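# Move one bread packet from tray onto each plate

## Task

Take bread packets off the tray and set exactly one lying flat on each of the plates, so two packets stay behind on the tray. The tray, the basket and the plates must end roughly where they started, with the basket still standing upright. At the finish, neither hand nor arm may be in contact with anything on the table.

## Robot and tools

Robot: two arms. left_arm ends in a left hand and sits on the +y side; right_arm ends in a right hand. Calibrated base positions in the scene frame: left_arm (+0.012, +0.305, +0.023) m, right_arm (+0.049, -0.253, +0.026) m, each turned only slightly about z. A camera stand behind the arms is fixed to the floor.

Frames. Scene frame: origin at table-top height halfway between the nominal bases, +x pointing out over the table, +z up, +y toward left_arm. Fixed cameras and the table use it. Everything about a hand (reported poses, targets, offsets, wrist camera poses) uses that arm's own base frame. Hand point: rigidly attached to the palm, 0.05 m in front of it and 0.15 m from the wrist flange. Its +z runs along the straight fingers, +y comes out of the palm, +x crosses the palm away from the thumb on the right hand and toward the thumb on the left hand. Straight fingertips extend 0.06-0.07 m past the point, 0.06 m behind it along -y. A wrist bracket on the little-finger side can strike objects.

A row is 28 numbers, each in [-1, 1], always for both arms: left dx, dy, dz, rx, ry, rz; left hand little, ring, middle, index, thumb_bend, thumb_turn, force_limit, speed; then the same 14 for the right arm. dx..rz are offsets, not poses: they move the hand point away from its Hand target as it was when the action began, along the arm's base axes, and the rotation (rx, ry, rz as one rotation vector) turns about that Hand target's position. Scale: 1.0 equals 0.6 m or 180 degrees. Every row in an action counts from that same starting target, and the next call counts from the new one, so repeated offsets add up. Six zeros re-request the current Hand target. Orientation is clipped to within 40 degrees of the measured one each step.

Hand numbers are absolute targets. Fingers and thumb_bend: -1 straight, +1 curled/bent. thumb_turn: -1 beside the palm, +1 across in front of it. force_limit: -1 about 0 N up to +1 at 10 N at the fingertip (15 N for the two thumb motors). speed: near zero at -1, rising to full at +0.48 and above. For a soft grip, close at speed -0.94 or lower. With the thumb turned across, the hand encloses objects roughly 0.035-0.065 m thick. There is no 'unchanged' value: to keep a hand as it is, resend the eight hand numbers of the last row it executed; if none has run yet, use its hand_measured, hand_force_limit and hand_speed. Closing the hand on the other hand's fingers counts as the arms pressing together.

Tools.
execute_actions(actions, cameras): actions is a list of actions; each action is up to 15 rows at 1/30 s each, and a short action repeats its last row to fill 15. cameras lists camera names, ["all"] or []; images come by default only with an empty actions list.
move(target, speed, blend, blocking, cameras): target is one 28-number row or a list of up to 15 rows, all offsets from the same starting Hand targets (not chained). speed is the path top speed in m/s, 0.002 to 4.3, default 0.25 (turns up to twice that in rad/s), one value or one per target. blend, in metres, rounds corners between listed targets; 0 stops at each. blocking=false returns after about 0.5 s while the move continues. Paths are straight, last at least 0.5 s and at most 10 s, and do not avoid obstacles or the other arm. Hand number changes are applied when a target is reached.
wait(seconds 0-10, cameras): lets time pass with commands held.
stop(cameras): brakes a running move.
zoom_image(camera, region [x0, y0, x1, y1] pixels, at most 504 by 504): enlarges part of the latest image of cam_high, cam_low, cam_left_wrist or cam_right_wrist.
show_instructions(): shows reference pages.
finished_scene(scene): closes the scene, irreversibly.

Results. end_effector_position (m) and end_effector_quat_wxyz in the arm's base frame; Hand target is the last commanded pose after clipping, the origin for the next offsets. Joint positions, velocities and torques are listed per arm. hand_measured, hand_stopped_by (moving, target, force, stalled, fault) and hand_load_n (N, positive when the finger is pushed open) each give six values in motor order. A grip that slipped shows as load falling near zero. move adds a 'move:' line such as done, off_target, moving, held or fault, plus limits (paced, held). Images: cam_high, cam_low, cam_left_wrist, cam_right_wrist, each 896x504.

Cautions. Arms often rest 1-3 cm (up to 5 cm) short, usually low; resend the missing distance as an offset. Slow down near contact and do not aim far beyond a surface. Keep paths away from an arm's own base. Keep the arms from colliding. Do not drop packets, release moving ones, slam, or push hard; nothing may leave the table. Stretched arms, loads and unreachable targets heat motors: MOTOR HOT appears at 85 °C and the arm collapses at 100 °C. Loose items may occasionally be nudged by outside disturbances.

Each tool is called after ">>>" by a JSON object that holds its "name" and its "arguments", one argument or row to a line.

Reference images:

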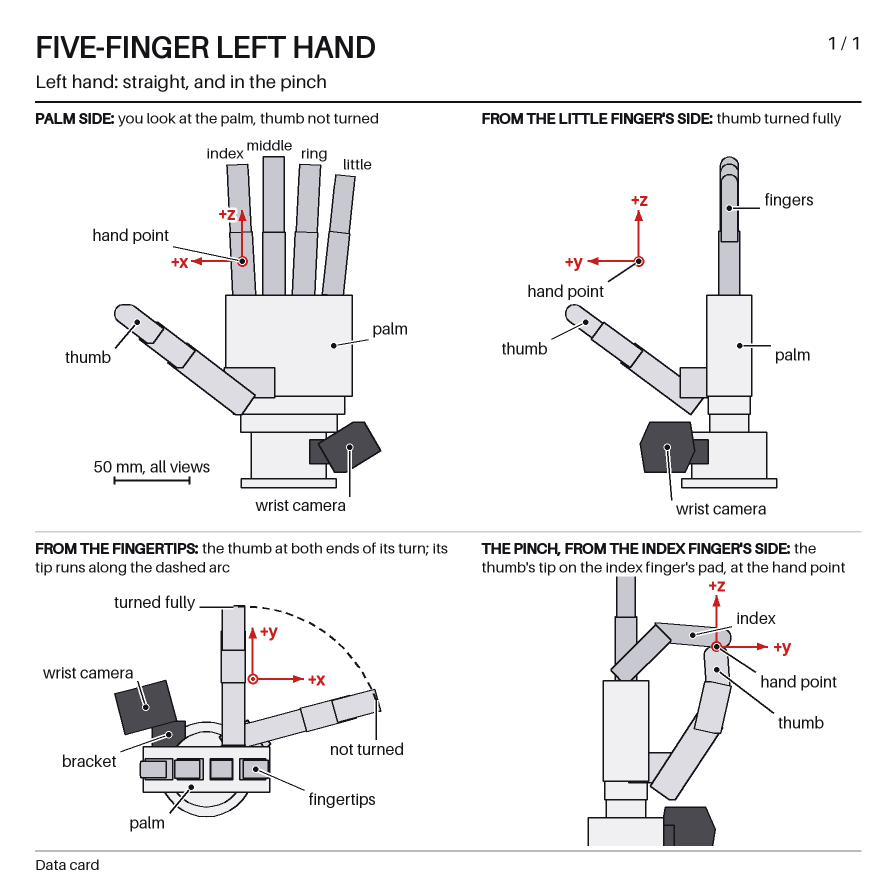

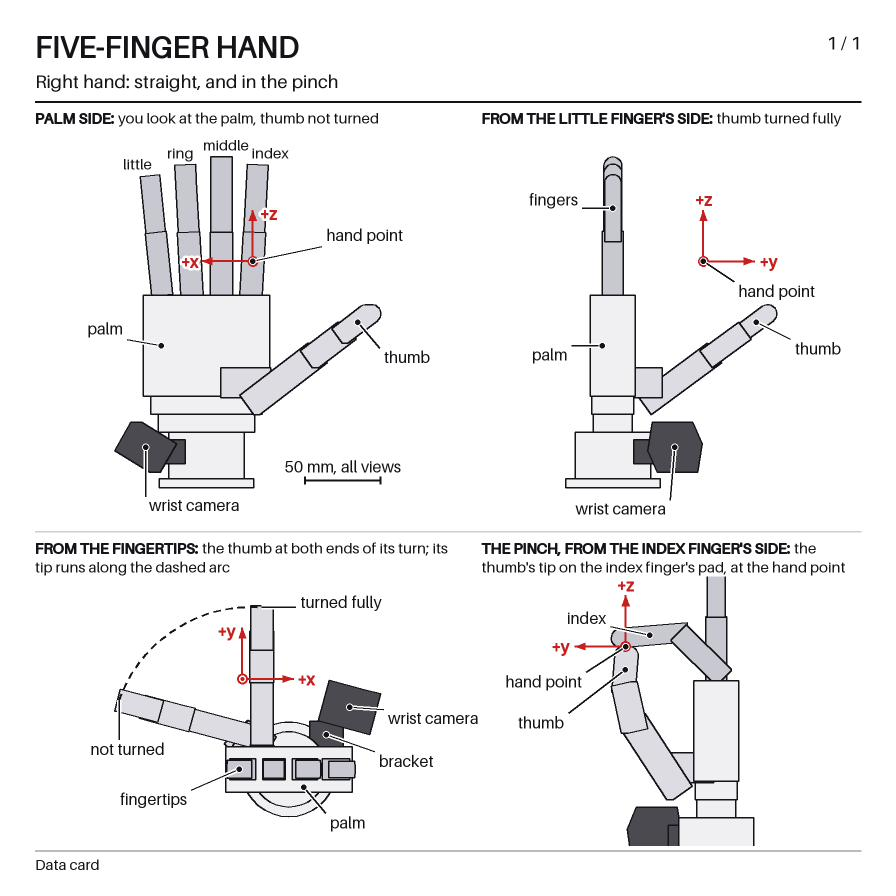

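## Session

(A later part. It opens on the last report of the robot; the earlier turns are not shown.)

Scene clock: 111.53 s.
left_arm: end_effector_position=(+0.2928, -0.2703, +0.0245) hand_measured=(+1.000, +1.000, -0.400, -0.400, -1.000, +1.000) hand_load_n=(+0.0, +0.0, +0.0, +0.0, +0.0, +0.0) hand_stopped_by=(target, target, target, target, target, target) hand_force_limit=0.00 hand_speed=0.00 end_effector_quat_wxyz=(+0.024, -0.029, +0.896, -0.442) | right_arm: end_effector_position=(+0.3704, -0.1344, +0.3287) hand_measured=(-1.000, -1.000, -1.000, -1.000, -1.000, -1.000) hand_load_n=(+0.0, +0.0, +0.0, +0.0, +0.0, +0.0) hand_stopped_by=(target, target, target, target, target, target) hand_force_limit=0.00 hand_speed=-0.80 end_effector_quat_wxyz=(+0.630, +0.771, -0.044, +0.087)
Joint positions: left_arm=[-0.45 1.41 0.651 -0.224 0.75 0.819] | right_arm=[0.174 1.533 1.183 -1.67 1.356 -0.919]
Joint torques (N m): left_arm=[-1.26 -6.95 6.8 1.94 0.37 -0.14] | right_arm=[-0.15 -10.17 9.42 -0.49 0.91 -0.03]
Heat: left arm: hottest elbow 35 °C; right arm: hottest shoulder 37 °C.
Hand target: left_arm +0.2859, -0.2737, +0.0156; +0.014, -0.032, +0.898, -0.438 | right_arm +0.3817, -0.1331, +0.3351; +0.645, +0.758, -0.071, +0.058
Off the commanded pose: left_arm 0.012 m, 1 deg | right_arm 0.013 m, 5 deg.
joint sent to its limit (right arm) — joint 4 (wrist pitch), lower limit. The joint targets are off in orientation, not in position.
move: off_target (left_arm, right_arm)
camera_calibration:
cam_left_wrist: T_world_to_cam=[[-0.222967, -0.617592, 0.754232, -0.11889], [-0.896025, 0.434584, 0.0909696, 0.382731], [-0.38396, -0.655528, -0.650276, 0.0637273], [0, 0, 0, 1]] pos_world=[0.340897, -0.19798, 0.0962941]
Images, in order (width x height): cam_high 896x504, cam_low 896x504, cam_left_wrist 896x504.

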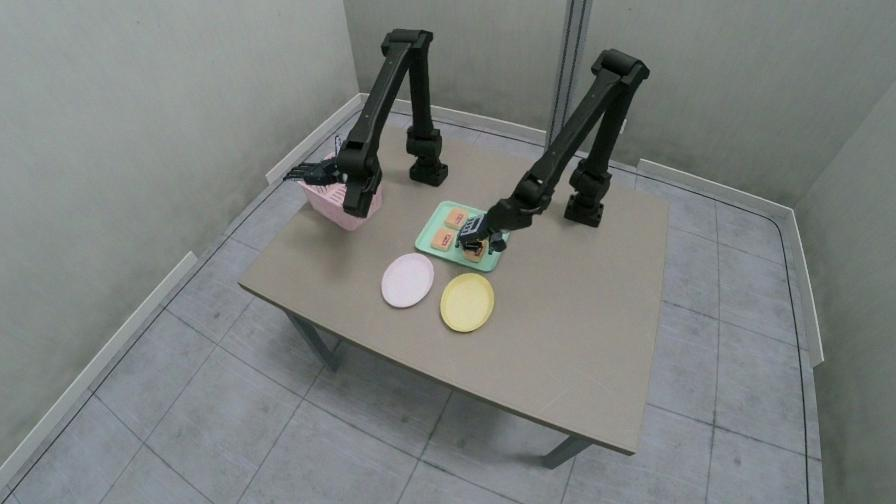

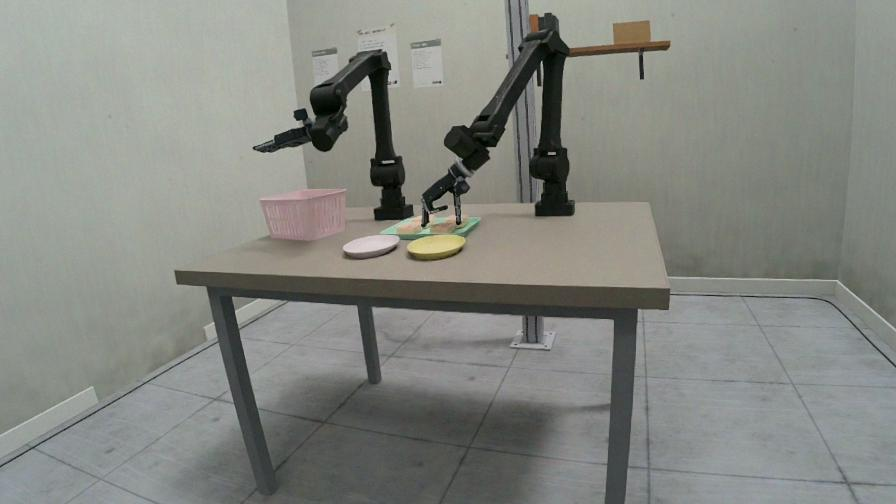

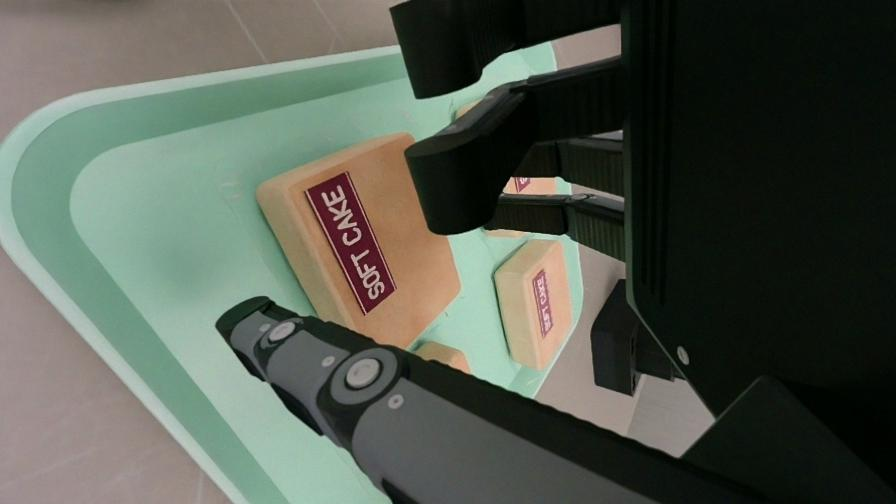

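>>> {"name": "move", "arguments": {
  "target": [
    [0,0,-0.008,0,0,0,1,1,-0.4,-0.4,-1,1,0,0, 0,0,0,0,0,0,-1,-1,-1,-1,-1,-1,0,-0.8],
    [0,0,-0.008,0,0,0,1,1,0.3,0.3,-0.3,1,-0.4,-0.88, 0,0,0,0,0,0,-1,-1,-1,-1,-1,-1,0,-0.8]
  ],
  "speed": 0.05,
  "cameras": ["cam_high","cam_low","cam_left_wrist"]
}}

>>> {"name": "zoom_image", "arguments": {
  "camera": "cam_low",
  "region": [370, 130, 530, 270]
}}

>>> {"name": "zoom_image", "arguments": {
  "camera": "cam_high",
  "region": [400, 160, 540, 280]
}}

Scene clock: 118.70 s.
left_arm: end_effector_position=(+0.2933, -0.2707, +0.0204) hand_measured=(+1.000, +1.000, -0.090, -0.012, -0.842, +1.000) hand_load_n=(+0.0, +0.5, +1.0, +3.0, +5.5, -0.5) hand_stopped_by=(target, target, force, force, force, target) hand_force_limit=-0.40 hand_speed=-0.88 end_effector_quat_wxyz=(+0.025, -0.029, +0.896, -0.442) | right_arm: end_effector_position=(+0.3704, -0.1344, +0.3287) hand_measured=(-1.000, -1.000, -1.000, -1.000, -1.000, -1.000) hand_load_n=(+0.0, +0.0, +0.0, +0.0, +0.0, +0.0) hand_stopped_by=(target, target, target, target, target, target) hand_force_limit=0.00 hand_speed=-0.80 end_effector_quat_wxyz=(+0.630, +0.771, -0.044, +0.087)
Joint positions: left_arm=[-0.45 1.42 0.647 -0.205 0.75 0.817] | right_arm=[0.174 1.533 1.183 -1.67 1.356 -0.919]
Joint torques (N m): left_arm=[-1.26 -6.83 6.71 1.98 0.38 -0.1] | right_arm=[-0.09 -10.17 9.43 -0.46 0.91 -0.03]
Heat: left arm: hottest elbow 35 °C; right arm: hottest shoulder 37 °C.
Hand target: left_arm +0.2858, -0.2737, +0.0108; +0.014, -0.032, +0.898, -0.438 | right_arm +0.3817, -0.1331, +0.3351; +0.645, +0.758, -0.071, +0.058
Off the commanded pose: left_arm 0.013 m, 1 deg | right_arm 0.013 m, 5 deg.
joint sent to its limit (right arm) — joint 4 (wrist pitch), lower limit. The joint targets are off in orientation, not in position.
move: off_target (left_arm, right_arm); target 2's new numbers were sent with left_arm's hand 0.012 m and 1 deg from that target
camera_calibration:
cam_left_wrist: T_world_to_cam=[[-0.223438, -0.616658, 0.754856, -0.115467], [-0.896683, 0.433665, 0.0888517, 0.383796], [-0.382146, -0.657014, -0.649844, 0.0600625], [0, 0, 0, 1]] pos_world=[0.341296, -0.198181, 0.0920915]
Images, in order (width x height): cam_high 896x504, cam_low 896x504, cam_left_wrist 896x504.

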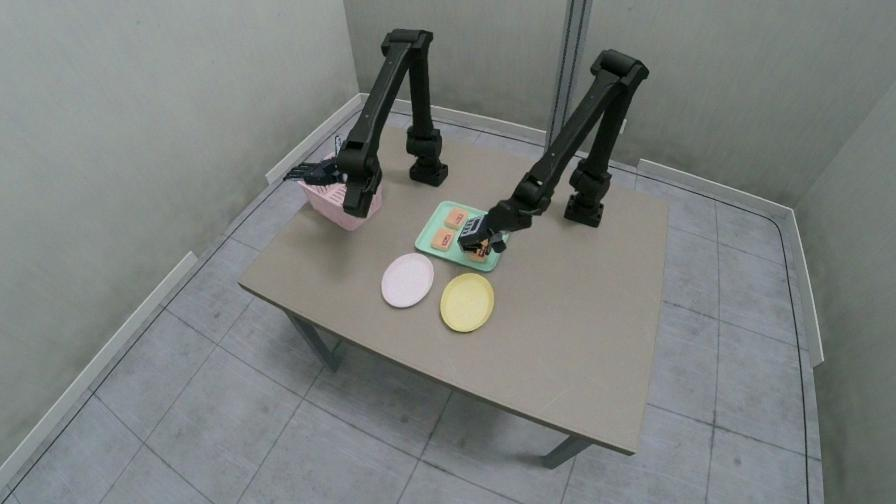

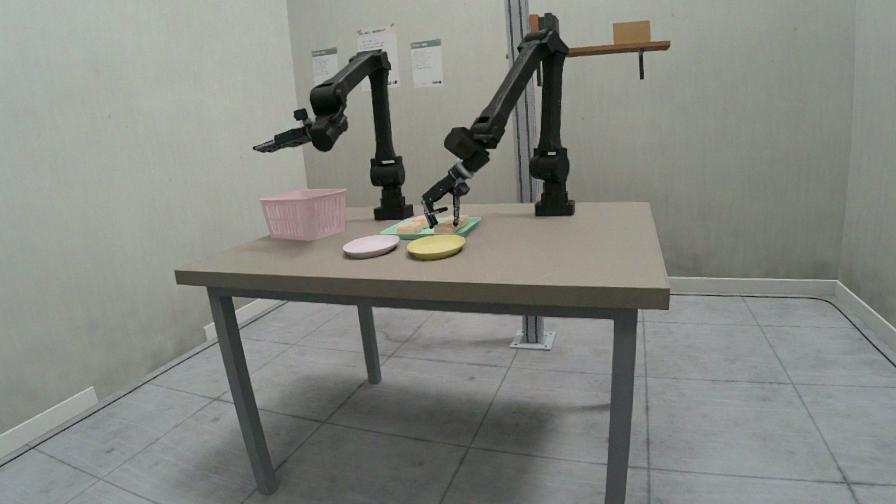

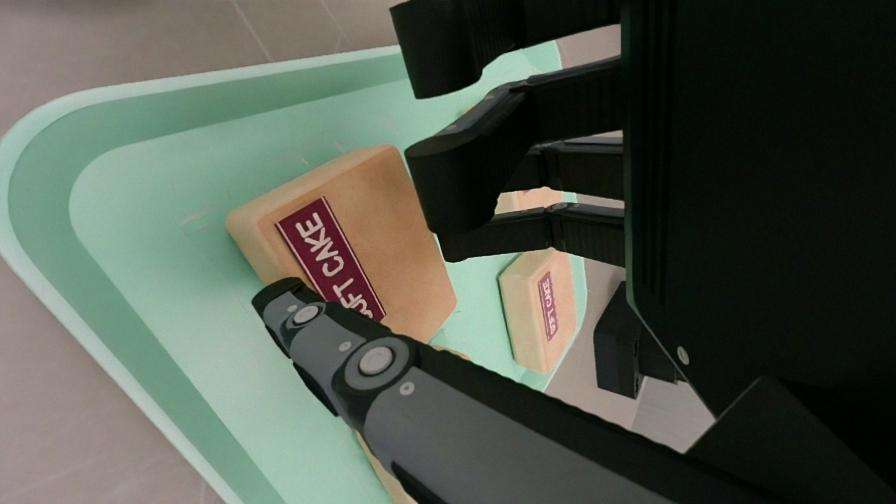

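Scaled by 3.150.

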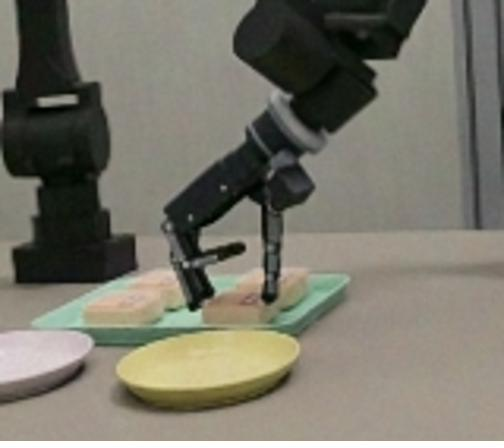

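Scaled by 3.600.

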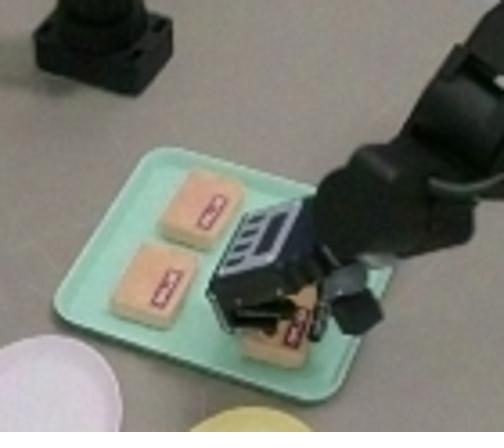

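>>> {"name": "move", "arguments": {
  "target": [0,0,0.11,0,0,0,1,1,0.3,0.3,-0.3,1,-0.4,-0.88, 0,0,0,0,0,0,-1,-1,-1,-1,-1,-1,0,-0.8],
  "speed": 0.08,
  "cameras": ["cam_high","cam_low","cam_left_wrist"]
}}

>>> {"name": "zoom_image", "arguments": {
  "camera": "cam_low",
  "region": [370, 130, 530, 270]
}}

Scene clock: 122.33 s.
left_arm: end_effector_position=(+0.2764, -0.2626, +0.0613) hand_measured=(+1.000, +1.000, -0.090, -0.012, -0.842, +1.000) hand_load_n=(+0.0, +0.0, +0.0, +0.0, +0.0, +0.0) hand_stopped_by=(target, target, force, force, force, target) hand_force_limit=-0.40 hand_speed=-0.88 end_effector_quat_wxyz=(+0.007, -0.039, +0.900, -0.433) | right_arm: end_effector_position=(+0.3704, -0.1344, +0.3287) hand_measured=(-1.000, -1.000, -1.000, -1.000, -1.000, -1.000) hand_load_n=(+0.0, +0.0, +0.0, +0.0, +0.0, +0.0) hand_stopped_by=(target, target, target, target, target, target) hand_force_limit=0.00 hand_speed=-0.80 end_effector_quat_wxyz=(+0.630, +0.771, -0.044, +0.087)
Joint positions: left_arm=[-0.45 1.299 0.681 -0.405 0.75 0.815] | right_arm=[0.174 1.533 1.183 -1.67 1.356 -0.919]
Joint torques (N m): left_arm=[-1.32 -7.77 11.71 0.72 0.4 -0.13] | right_arm=[-0.03 -10.23 9.44 -0.47 0.91 -0.02]
Heat: left arm: hottest elbow 35 °C; right arm: hottest shoulder 37 °C.
Hand target: left_arm +0.2859, -0.2737, +0.0769; +0.014, -0.032, +0.898, -0.438 | right_arm +0.3817, -0.1331, +0.3351; +0.645, +0.758, -0.071, +0.058
Off the commanded pose: left_arm 0.021 m, 1 deg | right_arm 0.013 m, 5 deg.
joint sent to its limit (right arm) — joint 4 (wrist pitch), lower limit. The joint targets are off in orientation, not in position.
move: off_target (left_arm, right_arm)
camera_calibration:
cam_left_wrist: T_world_to_cam=[[-0.191204, -0.631342, 0.751564, -0.157732], [-0.892638, 0.430285, 0.134361, 0.356635], [-0.408214, -0.645184, -0.645832, 0.0955618], [0, 0, 0, 1]] pos_world=[0.327196, -0.191383, 0.132345]
Images, in order (width x height): cam_high 896x504, cam_low 896x504, cam_left_wrist 896x504.

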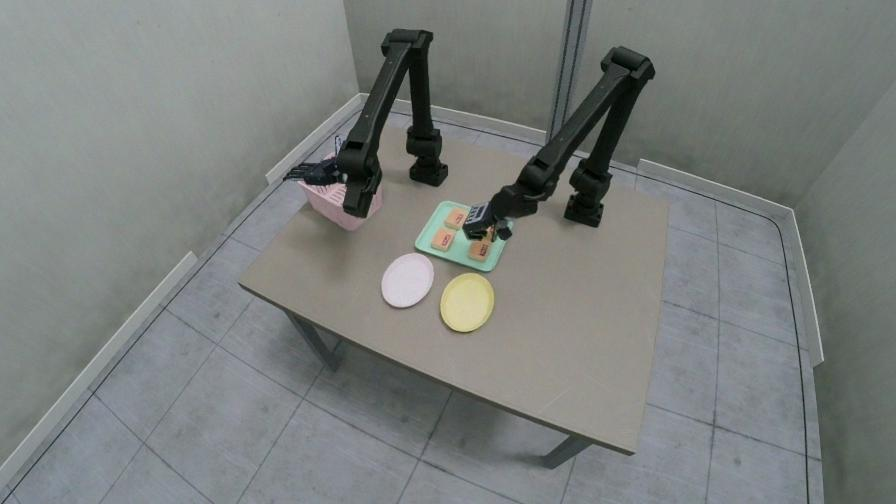

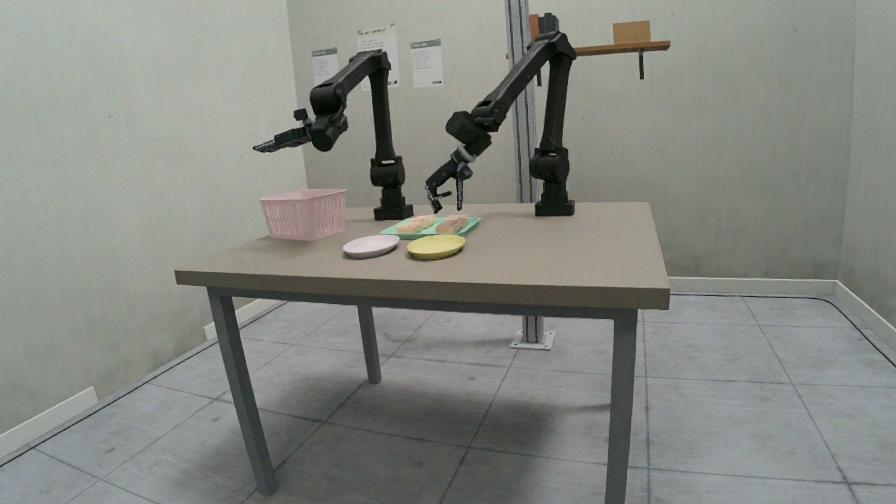

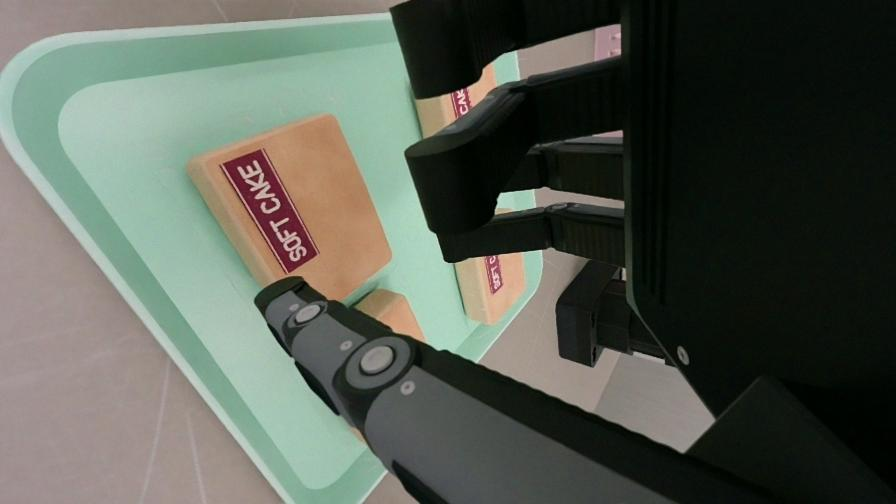

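Scaled by 3.150.

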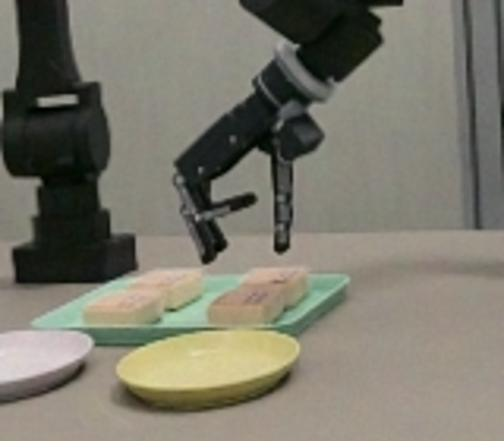

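>>> {"name": "move", "arguments": {
  "target": [
    [-0.015,0.006,-0.04,0,0,0.011,1,1,-0.45,-0.45,-1,1,-0.4,0, 0,0,0,0,0,0,-1,-1,-1,-1,-1,-1,0,-0.8],
    [-0.015,0.006,-0.1215,0,0,0.011,1,1,-0.45,-0.45,-1,1,-0.4,0, 0,0,0,0,0,0,-1,-1,-1,-1,-1,-1,0,-0.8]
  ],
  "speed": 0.08,
  "cameras": ["cam_high","cam_low","cam_left_wrist"]
}}

>>> {"name": "zoom_image", "arguments": {
  "camera": "cam_low",
  "region": [370, 130, 530, 270]
}}

>>> {"name": "zoom_image", "arguments": {
  "camera": "cam_high",
  "region": [400, 160, 540, 280]
}}

Scene clock: 135.40 s.
left_arm: end_effector_position=(+0.2837, -0.2665, +0.0118) hand_measured=(+1.000, +1.000, -0.450, -0.450, -1.000, +1.000) hand_load_n=(+0.0, +0.0, +0.0, +0.0, +0.0, +0.0) hand_stopped_by=(target, target, target, target, target, target) hand_force_limit=-0.40 hand_speed=0.00 end_effector_quat_wxyz=(+0.031, -0.045, +0.896, -0.441) | right_arm: end_effector_position=(+0.3704, -0.1344, +0.3287) hand_measured=(-1.000, -1.000, -1.000, -1.000, -1.000, -1.000) hand_load_n=(+0.0, +0.0, +0.0, +0.0, +0.0, +0.0) hand_stopped_by=(target, target, target, target, target, target) hand_force_limit=0.00 hand_speed=-0.80 end_effector_quat_wxyz=(+0.630, +0.771, -0.044, +0.087)
Joint positions: left_arm=[-0.455 1.406 0.597 -0.144 0.728 0.774] | right_arm=[0.174 1.533 1.183 -1.67 1.356 -0.919]
Joint torques (N m): left_arm=[-1.38 -6.53 6.58 1.95 0.35 -0.17] | right_arm=[-0.09 -10.23 9.44 -0.47 0.91 -0.03]
Motor temperatures (°C): left_arm=[27 29 36 30 29 23] | right_arm=[31 37 35 24 25 24]
Heat: left arm: hottest elbow 36 °C; right arm: hottest shoulder 37 °C.
Hand target: left_arm +0.2768, -0.2701, +0.0038; +0.022, -0.047, +0.897, -0.438 | right_arm +0.3817, -0.1331, +0.3351; +0.645, +0.758, -0.071, +0.058
Off the commanded pose: left_arm 0.011 m, 1 deg | right_arm 0.013 m, 5 deg.
joint sent to its limit (right arm) — joint 4 (wrist pitch), lower limit. The joint targets are off in orientation, not in position.
move: off_target (left_arm, right_arm)
camera_calibration:
cam_left_wrist: T_world_to_cam=[[-0.200045, -0.625358, 0.75426, -0.117597], [-0.910443, 0.403103, 0.0927458, 0.36986], [-0.362044, -0.668158, -0.649992, 0.0449246], [0, 0, 0, 1]] pos_world=[0.329476, -0.192615, 0.0835962]
Images, in order (width x height): cam_high 896x504, cam_low 896x504, cam_left_wrist 896x504.

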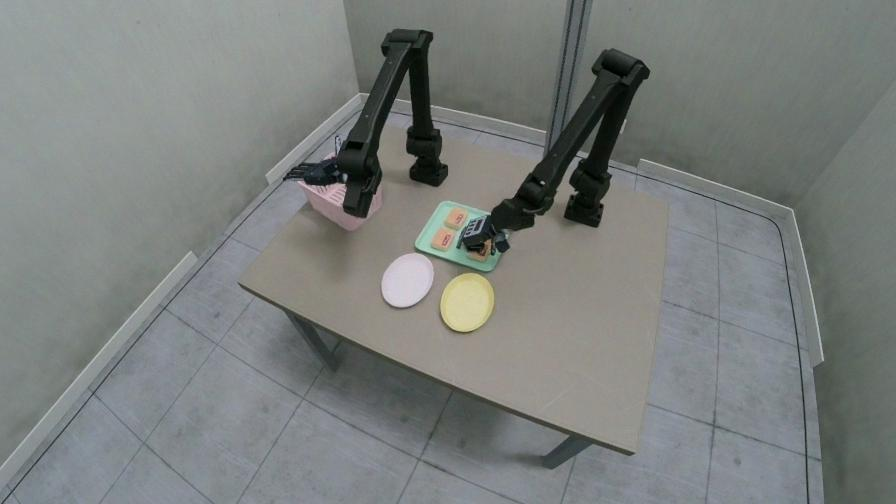

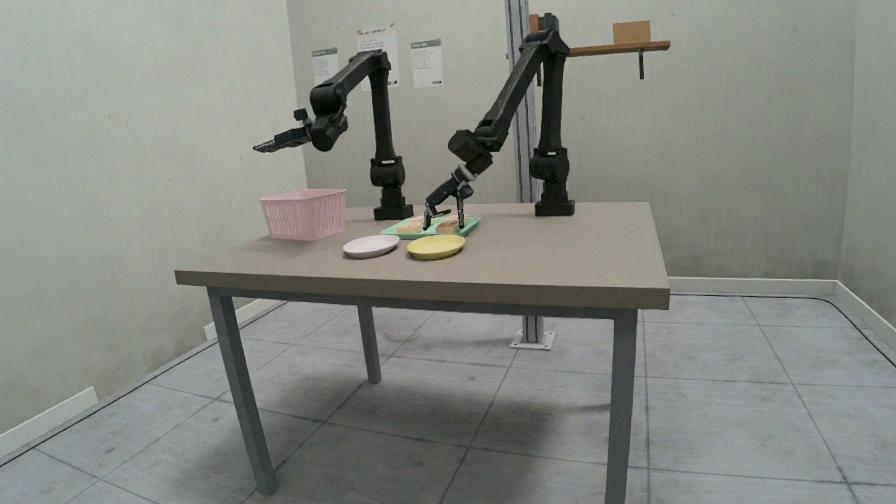

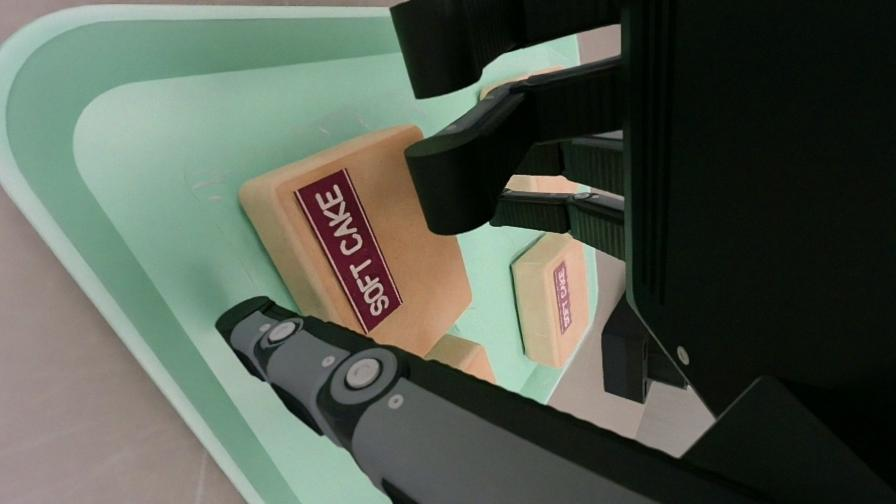

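Scaled by 3.150.

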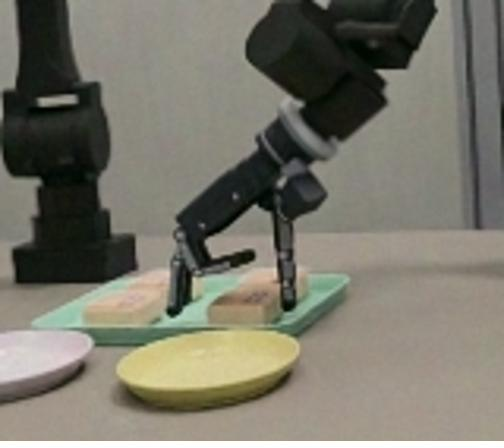

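Scaled by 3.600.

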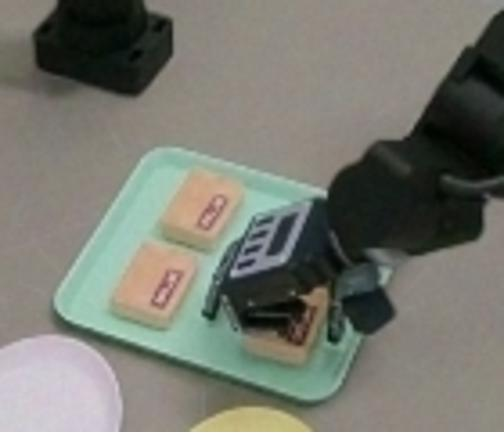

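>>> {"name": "move", "arguments": {
  "target": [0,0,0,0,0,0,1,1,0.3,0.3,-0.3,1,0,-0.88, 0,0,0,0,0,0,-1,-1,-1,-1,-1,-1,0,-0.8],
  "speed": 0.05,
  "cameras": ["cam_low","cam_left_wrist"]
}}

>>> {"name": "zoom_image", "arguments": {
  "camera": "cam_low",
  "region": [370, 130, 530, 270]
}}

Scene clock: 142.60 s.
left_arm: end_effector_position=(+0.2838, -0.2664, +0.0118) hand_measured=(+1.000, +1.000, -0.174, -0.130, -0.868, +1.000) hand_load_n=(+0.5, +0.0, +3.5, +5.5, +12.5, -0.5) hand_stopped_by=(target, target, force, force, force, target) hand_force_limit=0.00 hand_speed=-0.88 end_effector_quat_wxyz=(+0.032, -0.045, +0.896, -0.441) | right_arm: end_effector_position=(+0.3704, -0.1344, +0.3287) hand_measured=(-1.000, -1.000, -1.000, -1.000, -1.000, -1.000) hand_load_n=(+0.0, +0.0, +0.0, +0.0, +0.0, +0.0) hand_stopped_by=(target, target, target, target, target, target) hand_force_limit=0.00 hand_speed=-0.80 end_effector_quat_wxyz=(+0.630, +0.771, -0.044, +0.087)
Joint positions: left_arm=[-0.455 1.406 0.597 -0.144 0.727 0.774] | right_arm=[0.174 1.533 1.183 -1.67 1.356 -0.919]
Joint torques (N m): left_arm=[-1.2 -6.53 6.61 2.11 0.36 -0.15] | right_arm=[-0.03 -10.17 9.44 -0.46 0.91 -0.03]
Heat: left arm: hottest elbow 36 °C; right arm: hottest shoulder 37 °C.
Hand target: left_arm +0.2769, -0.2700, +0.0038; +0.022, -0.047, +0.897, -0.438 | right_arm +0.3817, -0.1331, +0.3351; +0.645, +0.758, -0.071, +0.058
Off the commanded pose: left_arm 0.011 m, 1 deg | right_arm 0.013 m, 5 deg.
joint sent to its limit (right arm) — joint 4 (wrist pitch), lower limit. The joint targets are off in orientation, not in position.
move: off_target (left_arm, right_arm)
camera_calibration:
cam_left_wrist: T_world_to_cam=[[-0.200007, -0.625877, 0.75384, -0.117612], [-0.910651, 0.402646, 0.0926855, 0.369805], [-0.36154, -0.667948, -0.650488, 0.0449069], [0, 0, 0, 1]] pos_world=[0.329476, -0.192515, 0.0835962]
Images, in order (width x height): cam_low 896x504, cam_left_wrist 896x504.

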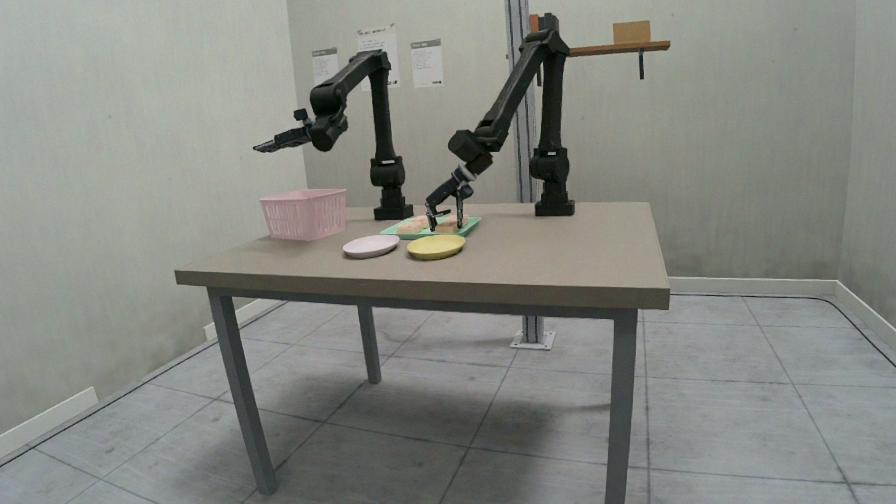

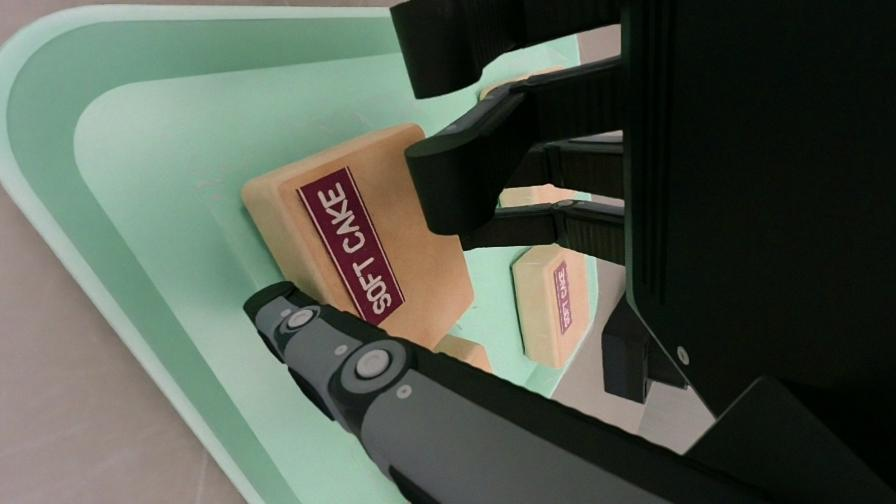

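Scaled by 3.150.

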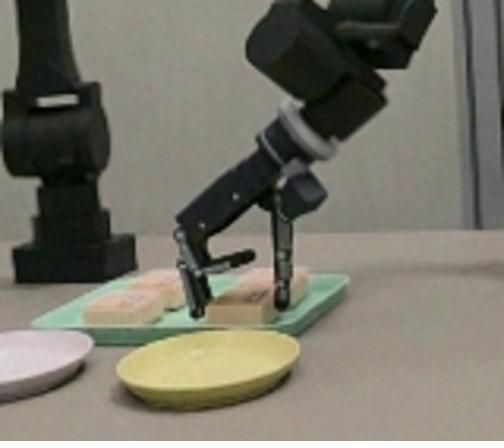

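>>> {"name": "move", "arguments": {
  "target": [0.02,-0.01,0.11,0,0,0,1,1,0.3,0.3,-0.3,1,0,-0.88, 0,0,0,0,0,0,-1,-1,-1,-1,-1,-1,0,-0.8],
  "speed": 0.08,
  "cameras": ["cam_low","cam_left_wrist"]
}}

>>> {"name": "zoom_image", "arguments": {
  "camera": "cam_low",
  "region": [370, 130, 530, 270]
}}

Scene clock: 146.67 s.
left_arm: end_effector_position=(+0.2780, -0.2639, +0.0526) hand_measured=(+1.000, +1.000, -0.174, -0.130, -0.868, +1.000) hand_load_n=(+0.0, +0.0, +3.5, +5.5, +12.5, -0.5) hand_stopped_by=(target, target, force, force, force, target) hand_force_limit=0.00 hand_speed=-0.88 end_effector_quat_wxyz=(+0.014, -0.055, +0.901, -0.431) | right_arm: end_effector_position=(+0.3704, -0.1344, +0.3287) hand_measured=(-1.000, -1.000, -1.000, -1.000, -1.000, -1.000) hand_load_n=(+0.0, +0.0, +0.0, +0.0, +0.0, +0.0) hand_stopped_by=(target, target, target, target, target, target) hand_force_limit=0.00 hand_speed=-0.80 end_effector_quat_wxyz=(+0.630, +0.771, -0.044, +0.087)
Joint positions: left_arm=[-0.456 1.31 0.661 -0.349 0.727 0.771] | right_arm=[0.174 1.533 1.183 -1.67 1.356 -0.919]
Joint torques (N m): left_arm=[-1.32 -8 11.78 0.94 0.41 -0.14] | right_arm=[-0.09 -10.23 9.43 -0.47 0.9 -0.03]
Heat: left arm: hottest elbow 36 °C; right arm: hottest shoulder 37 °C.
Hand target: left_arm +0.2889, -0.2760, +0.0699; +0.022, -0.047, +0.897, -0.438 | right_arm +0.3817, -0.1331, +0.3351; +0.645, +0.758, -0.071, +0.058
Off the commanded pose: left_arm 0.024 m, 2 deg | right_arm 0.013 m, 5 deg.
joint sent to its limit (right arm) — joint 4 (wrist pitch), lower limit. The joint targets are off in orientation, not in position.
move: off_target (left_arm, right_arm)
camera_calibration:
cam_left_wrist: T_world_to_cam=[[-0.167698, -0.640568, 0.749366, -0.160595], [-0.906341, 0.399225, 0.138436, 0.355223], [-0.387843, -0.655966, -0.647523, 0.0813587], [0, 0, 0, 1]] pos_world=[0.326576, -0.191317, 0.12385]
Images, in order (width x height): cam_low 896x504, cam_left_wrist 896x504.

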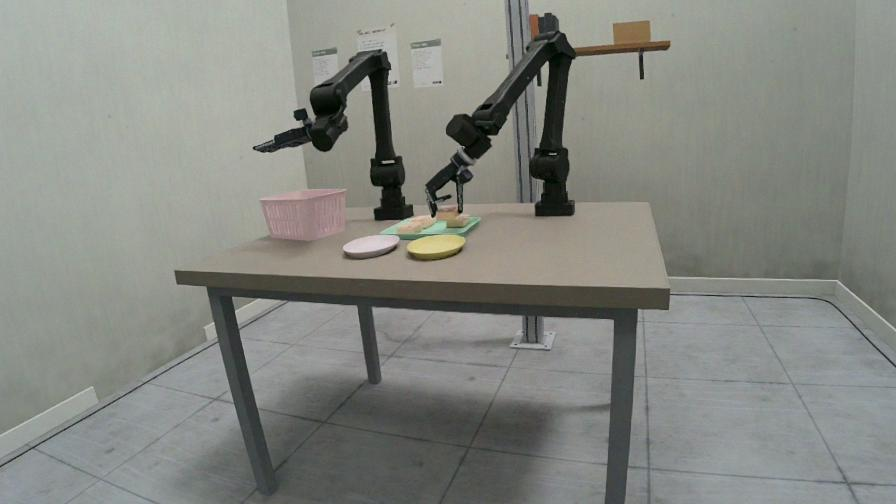

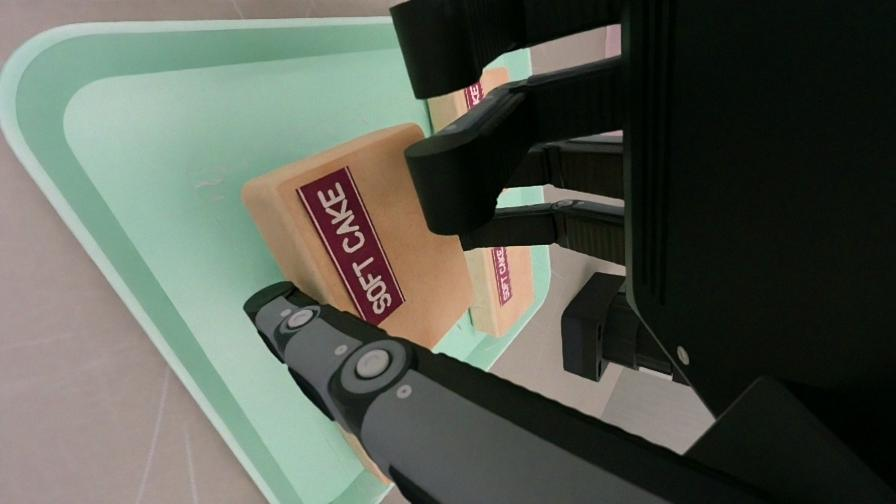

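Scaled by 3.150.

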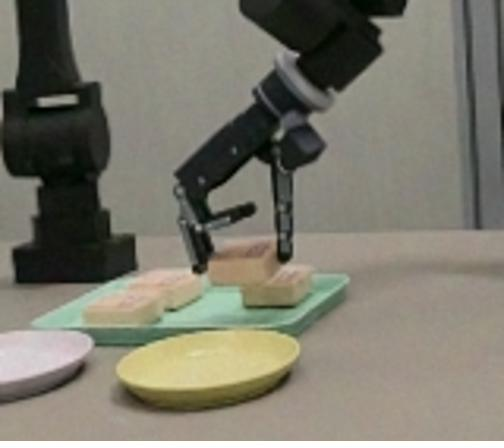

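>>> {"name": "move", "arguments": {
  "target": [
    [0.03,0,0.06,0,0,0,1,1,0.3,0.3,-0.3,1,0,-0.88, 0,0,0,0,0,0,-1,-1,-1,-1,-1,-1,0,-0.8],
    [0.275,0.038,0.06,0,0,0,1,1,0.3,0.3,-0.3,1,0,-0.88, 0,0,0,0,0,0,-1,-1,-1,-1,-1,-1,0,-0.8]
  ],
  "speed": 0.15,
  "blend": [0.02, 0],
  "cameras": ["cam_low","cam_left_wrist","cam_high"]
}}

>>> {"name": "zoom_image", "arguments": {
  "camera": "cam_low",
  "region": [340, 130, 500, 270]
}}

>>> {"name": "zoom_image", "arguments": {
  "camera": "cam_high",
  "region": [400, 200, 560, 340]
}}

Scene clock: 152.07 s.
left_arm: end_effector_position=(+0.4354, -0.2534, +0.0996) hand_measured=(+1.000, +1.000, -0.174, -0.130, -0.868, +1.000) hand_load_n=(+0.0, +0.0, +4.0, +6.0, +12.0, -0.5) hand_stopped_by=(target, target, force, force, force, target) hand_force_limit=0.00 hand_speed=-0.88 end_effector_quat_wxyz=(+0.013, -0.053, +0.898, -0.436) | right_arm: end_effector_position=(+0.3704, -0.1344, +0.3287) hand_measured=(-1.000, -1.000, -1.000, -1.000, -1.000, -1.000) hand_load_n=(+0.0, +0.0, -0.5, +0.0, +0.0, +0.0) hand_stopped_by=(target, target, target, target, target, target) hand_force_limit=0.00 hand_speed=-0.80 end_effector_quat_wxyz=(+0.630, +0.771, -0.044, +0.087)
Joint positions: left_arm=[-0.287 1.612 1.144 -0.67 0.819 0.977] | right_arm=[0.174 1.533 1.183 -1.67 1.356 -0.919]
Joint torques (N m): left_arm=[0.91 -11.58 12.74 0.5 0.66 0.11] | right_arm=[-0.15 -10.23 9.43 -0.49 0.91 -0.03]
Heat: left arm: hottest elbow 36 °C; right arm: hottest shoulder 37 °C.
Hand target: left_arm +0.4539, -0.2533, +0.1058; +0.022, -0.047, +0.897, -0.438 | right_arm +0.3817, -0.1331, +0.3351; +0.645, +0.758, -0.071, +0.058
Off the commanded pose: left_arm 0.019 m, 1 deg | right_arm 0.013 m, 5 deg.
joint sent to its limit (right arm) — joint 4 (wrist pitch), lower limit. The joint targets are off in orientation, not in position.
move: off_target (left_arm, right_arm)
camera_calibration:
cam_left_wrist: T_world_to_cam=[[-0.170909, -0.632298, 0.755638, -0.159735], [-0.904708, 0.404468, 0.133822, 0.488306], [-0.390247, -0.660761, -0.641173, 0.178872], [0, 0, 0, 1]] pos_world=[0.484279, -0.180312, 0.170044]
Images, in order (width x height): cam_high 896x504, cam_low 896x504, cam_left_wrist 896x504.

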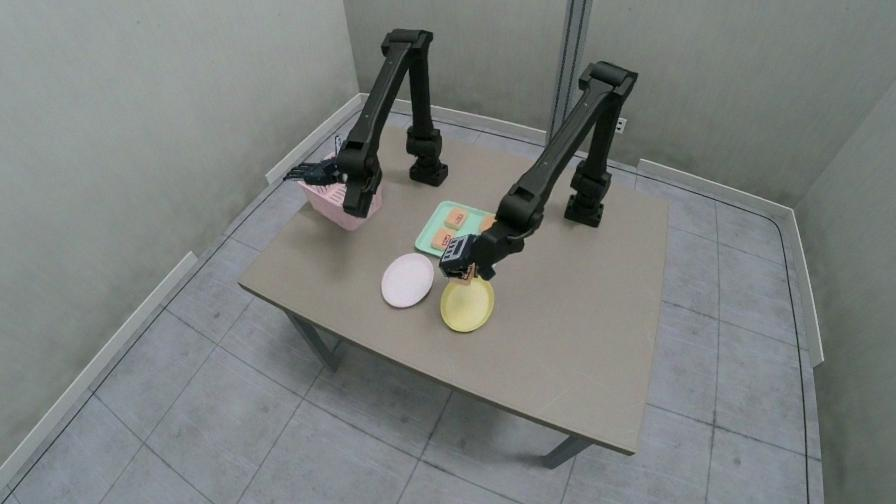

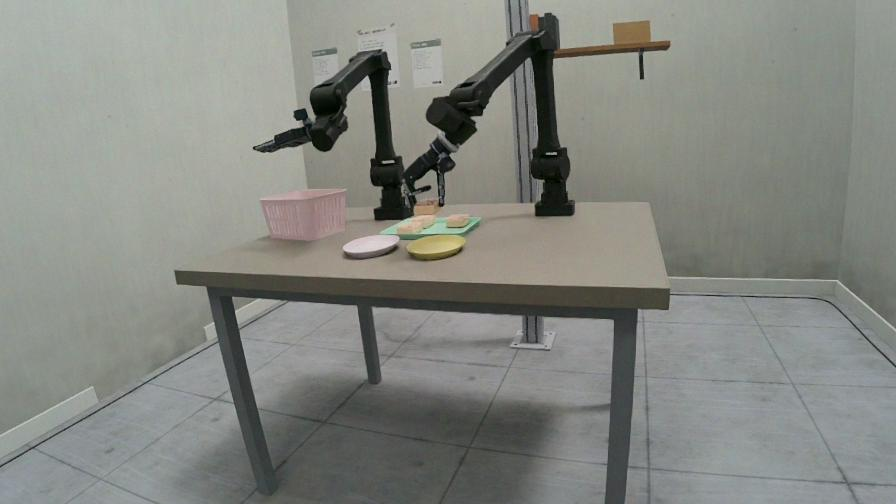

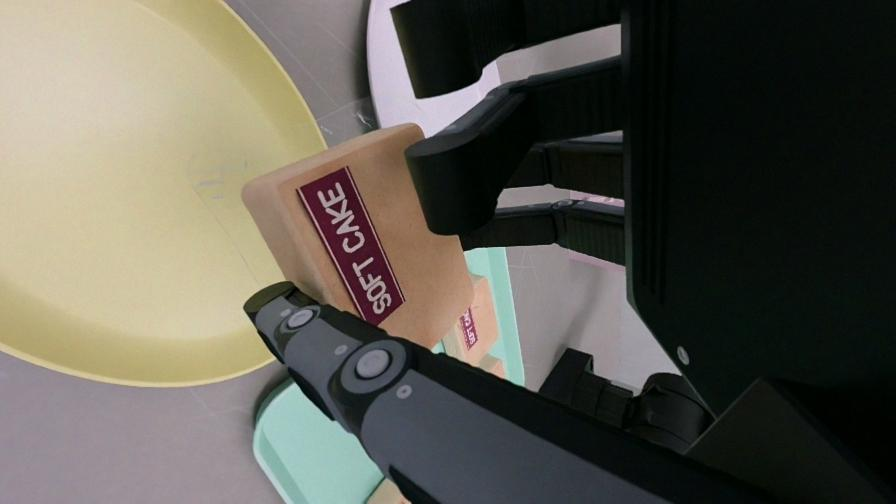

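Scaled by 3.150.

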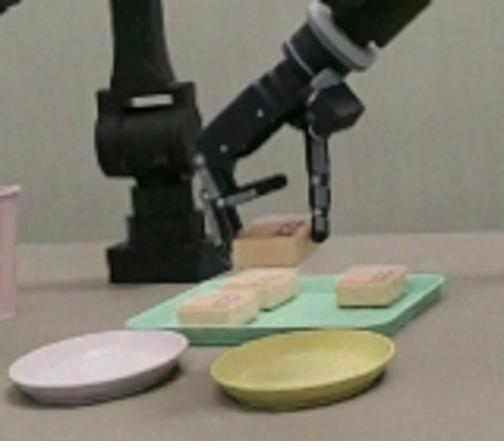

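Scaled by 3.150.

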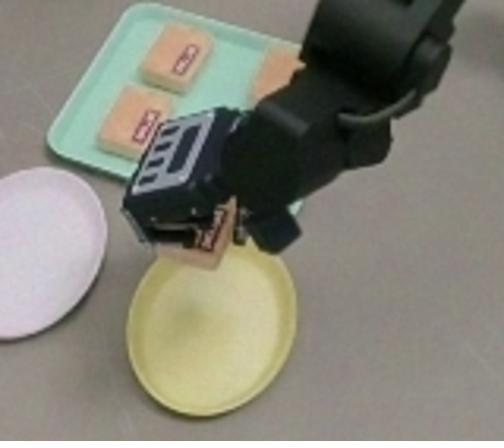

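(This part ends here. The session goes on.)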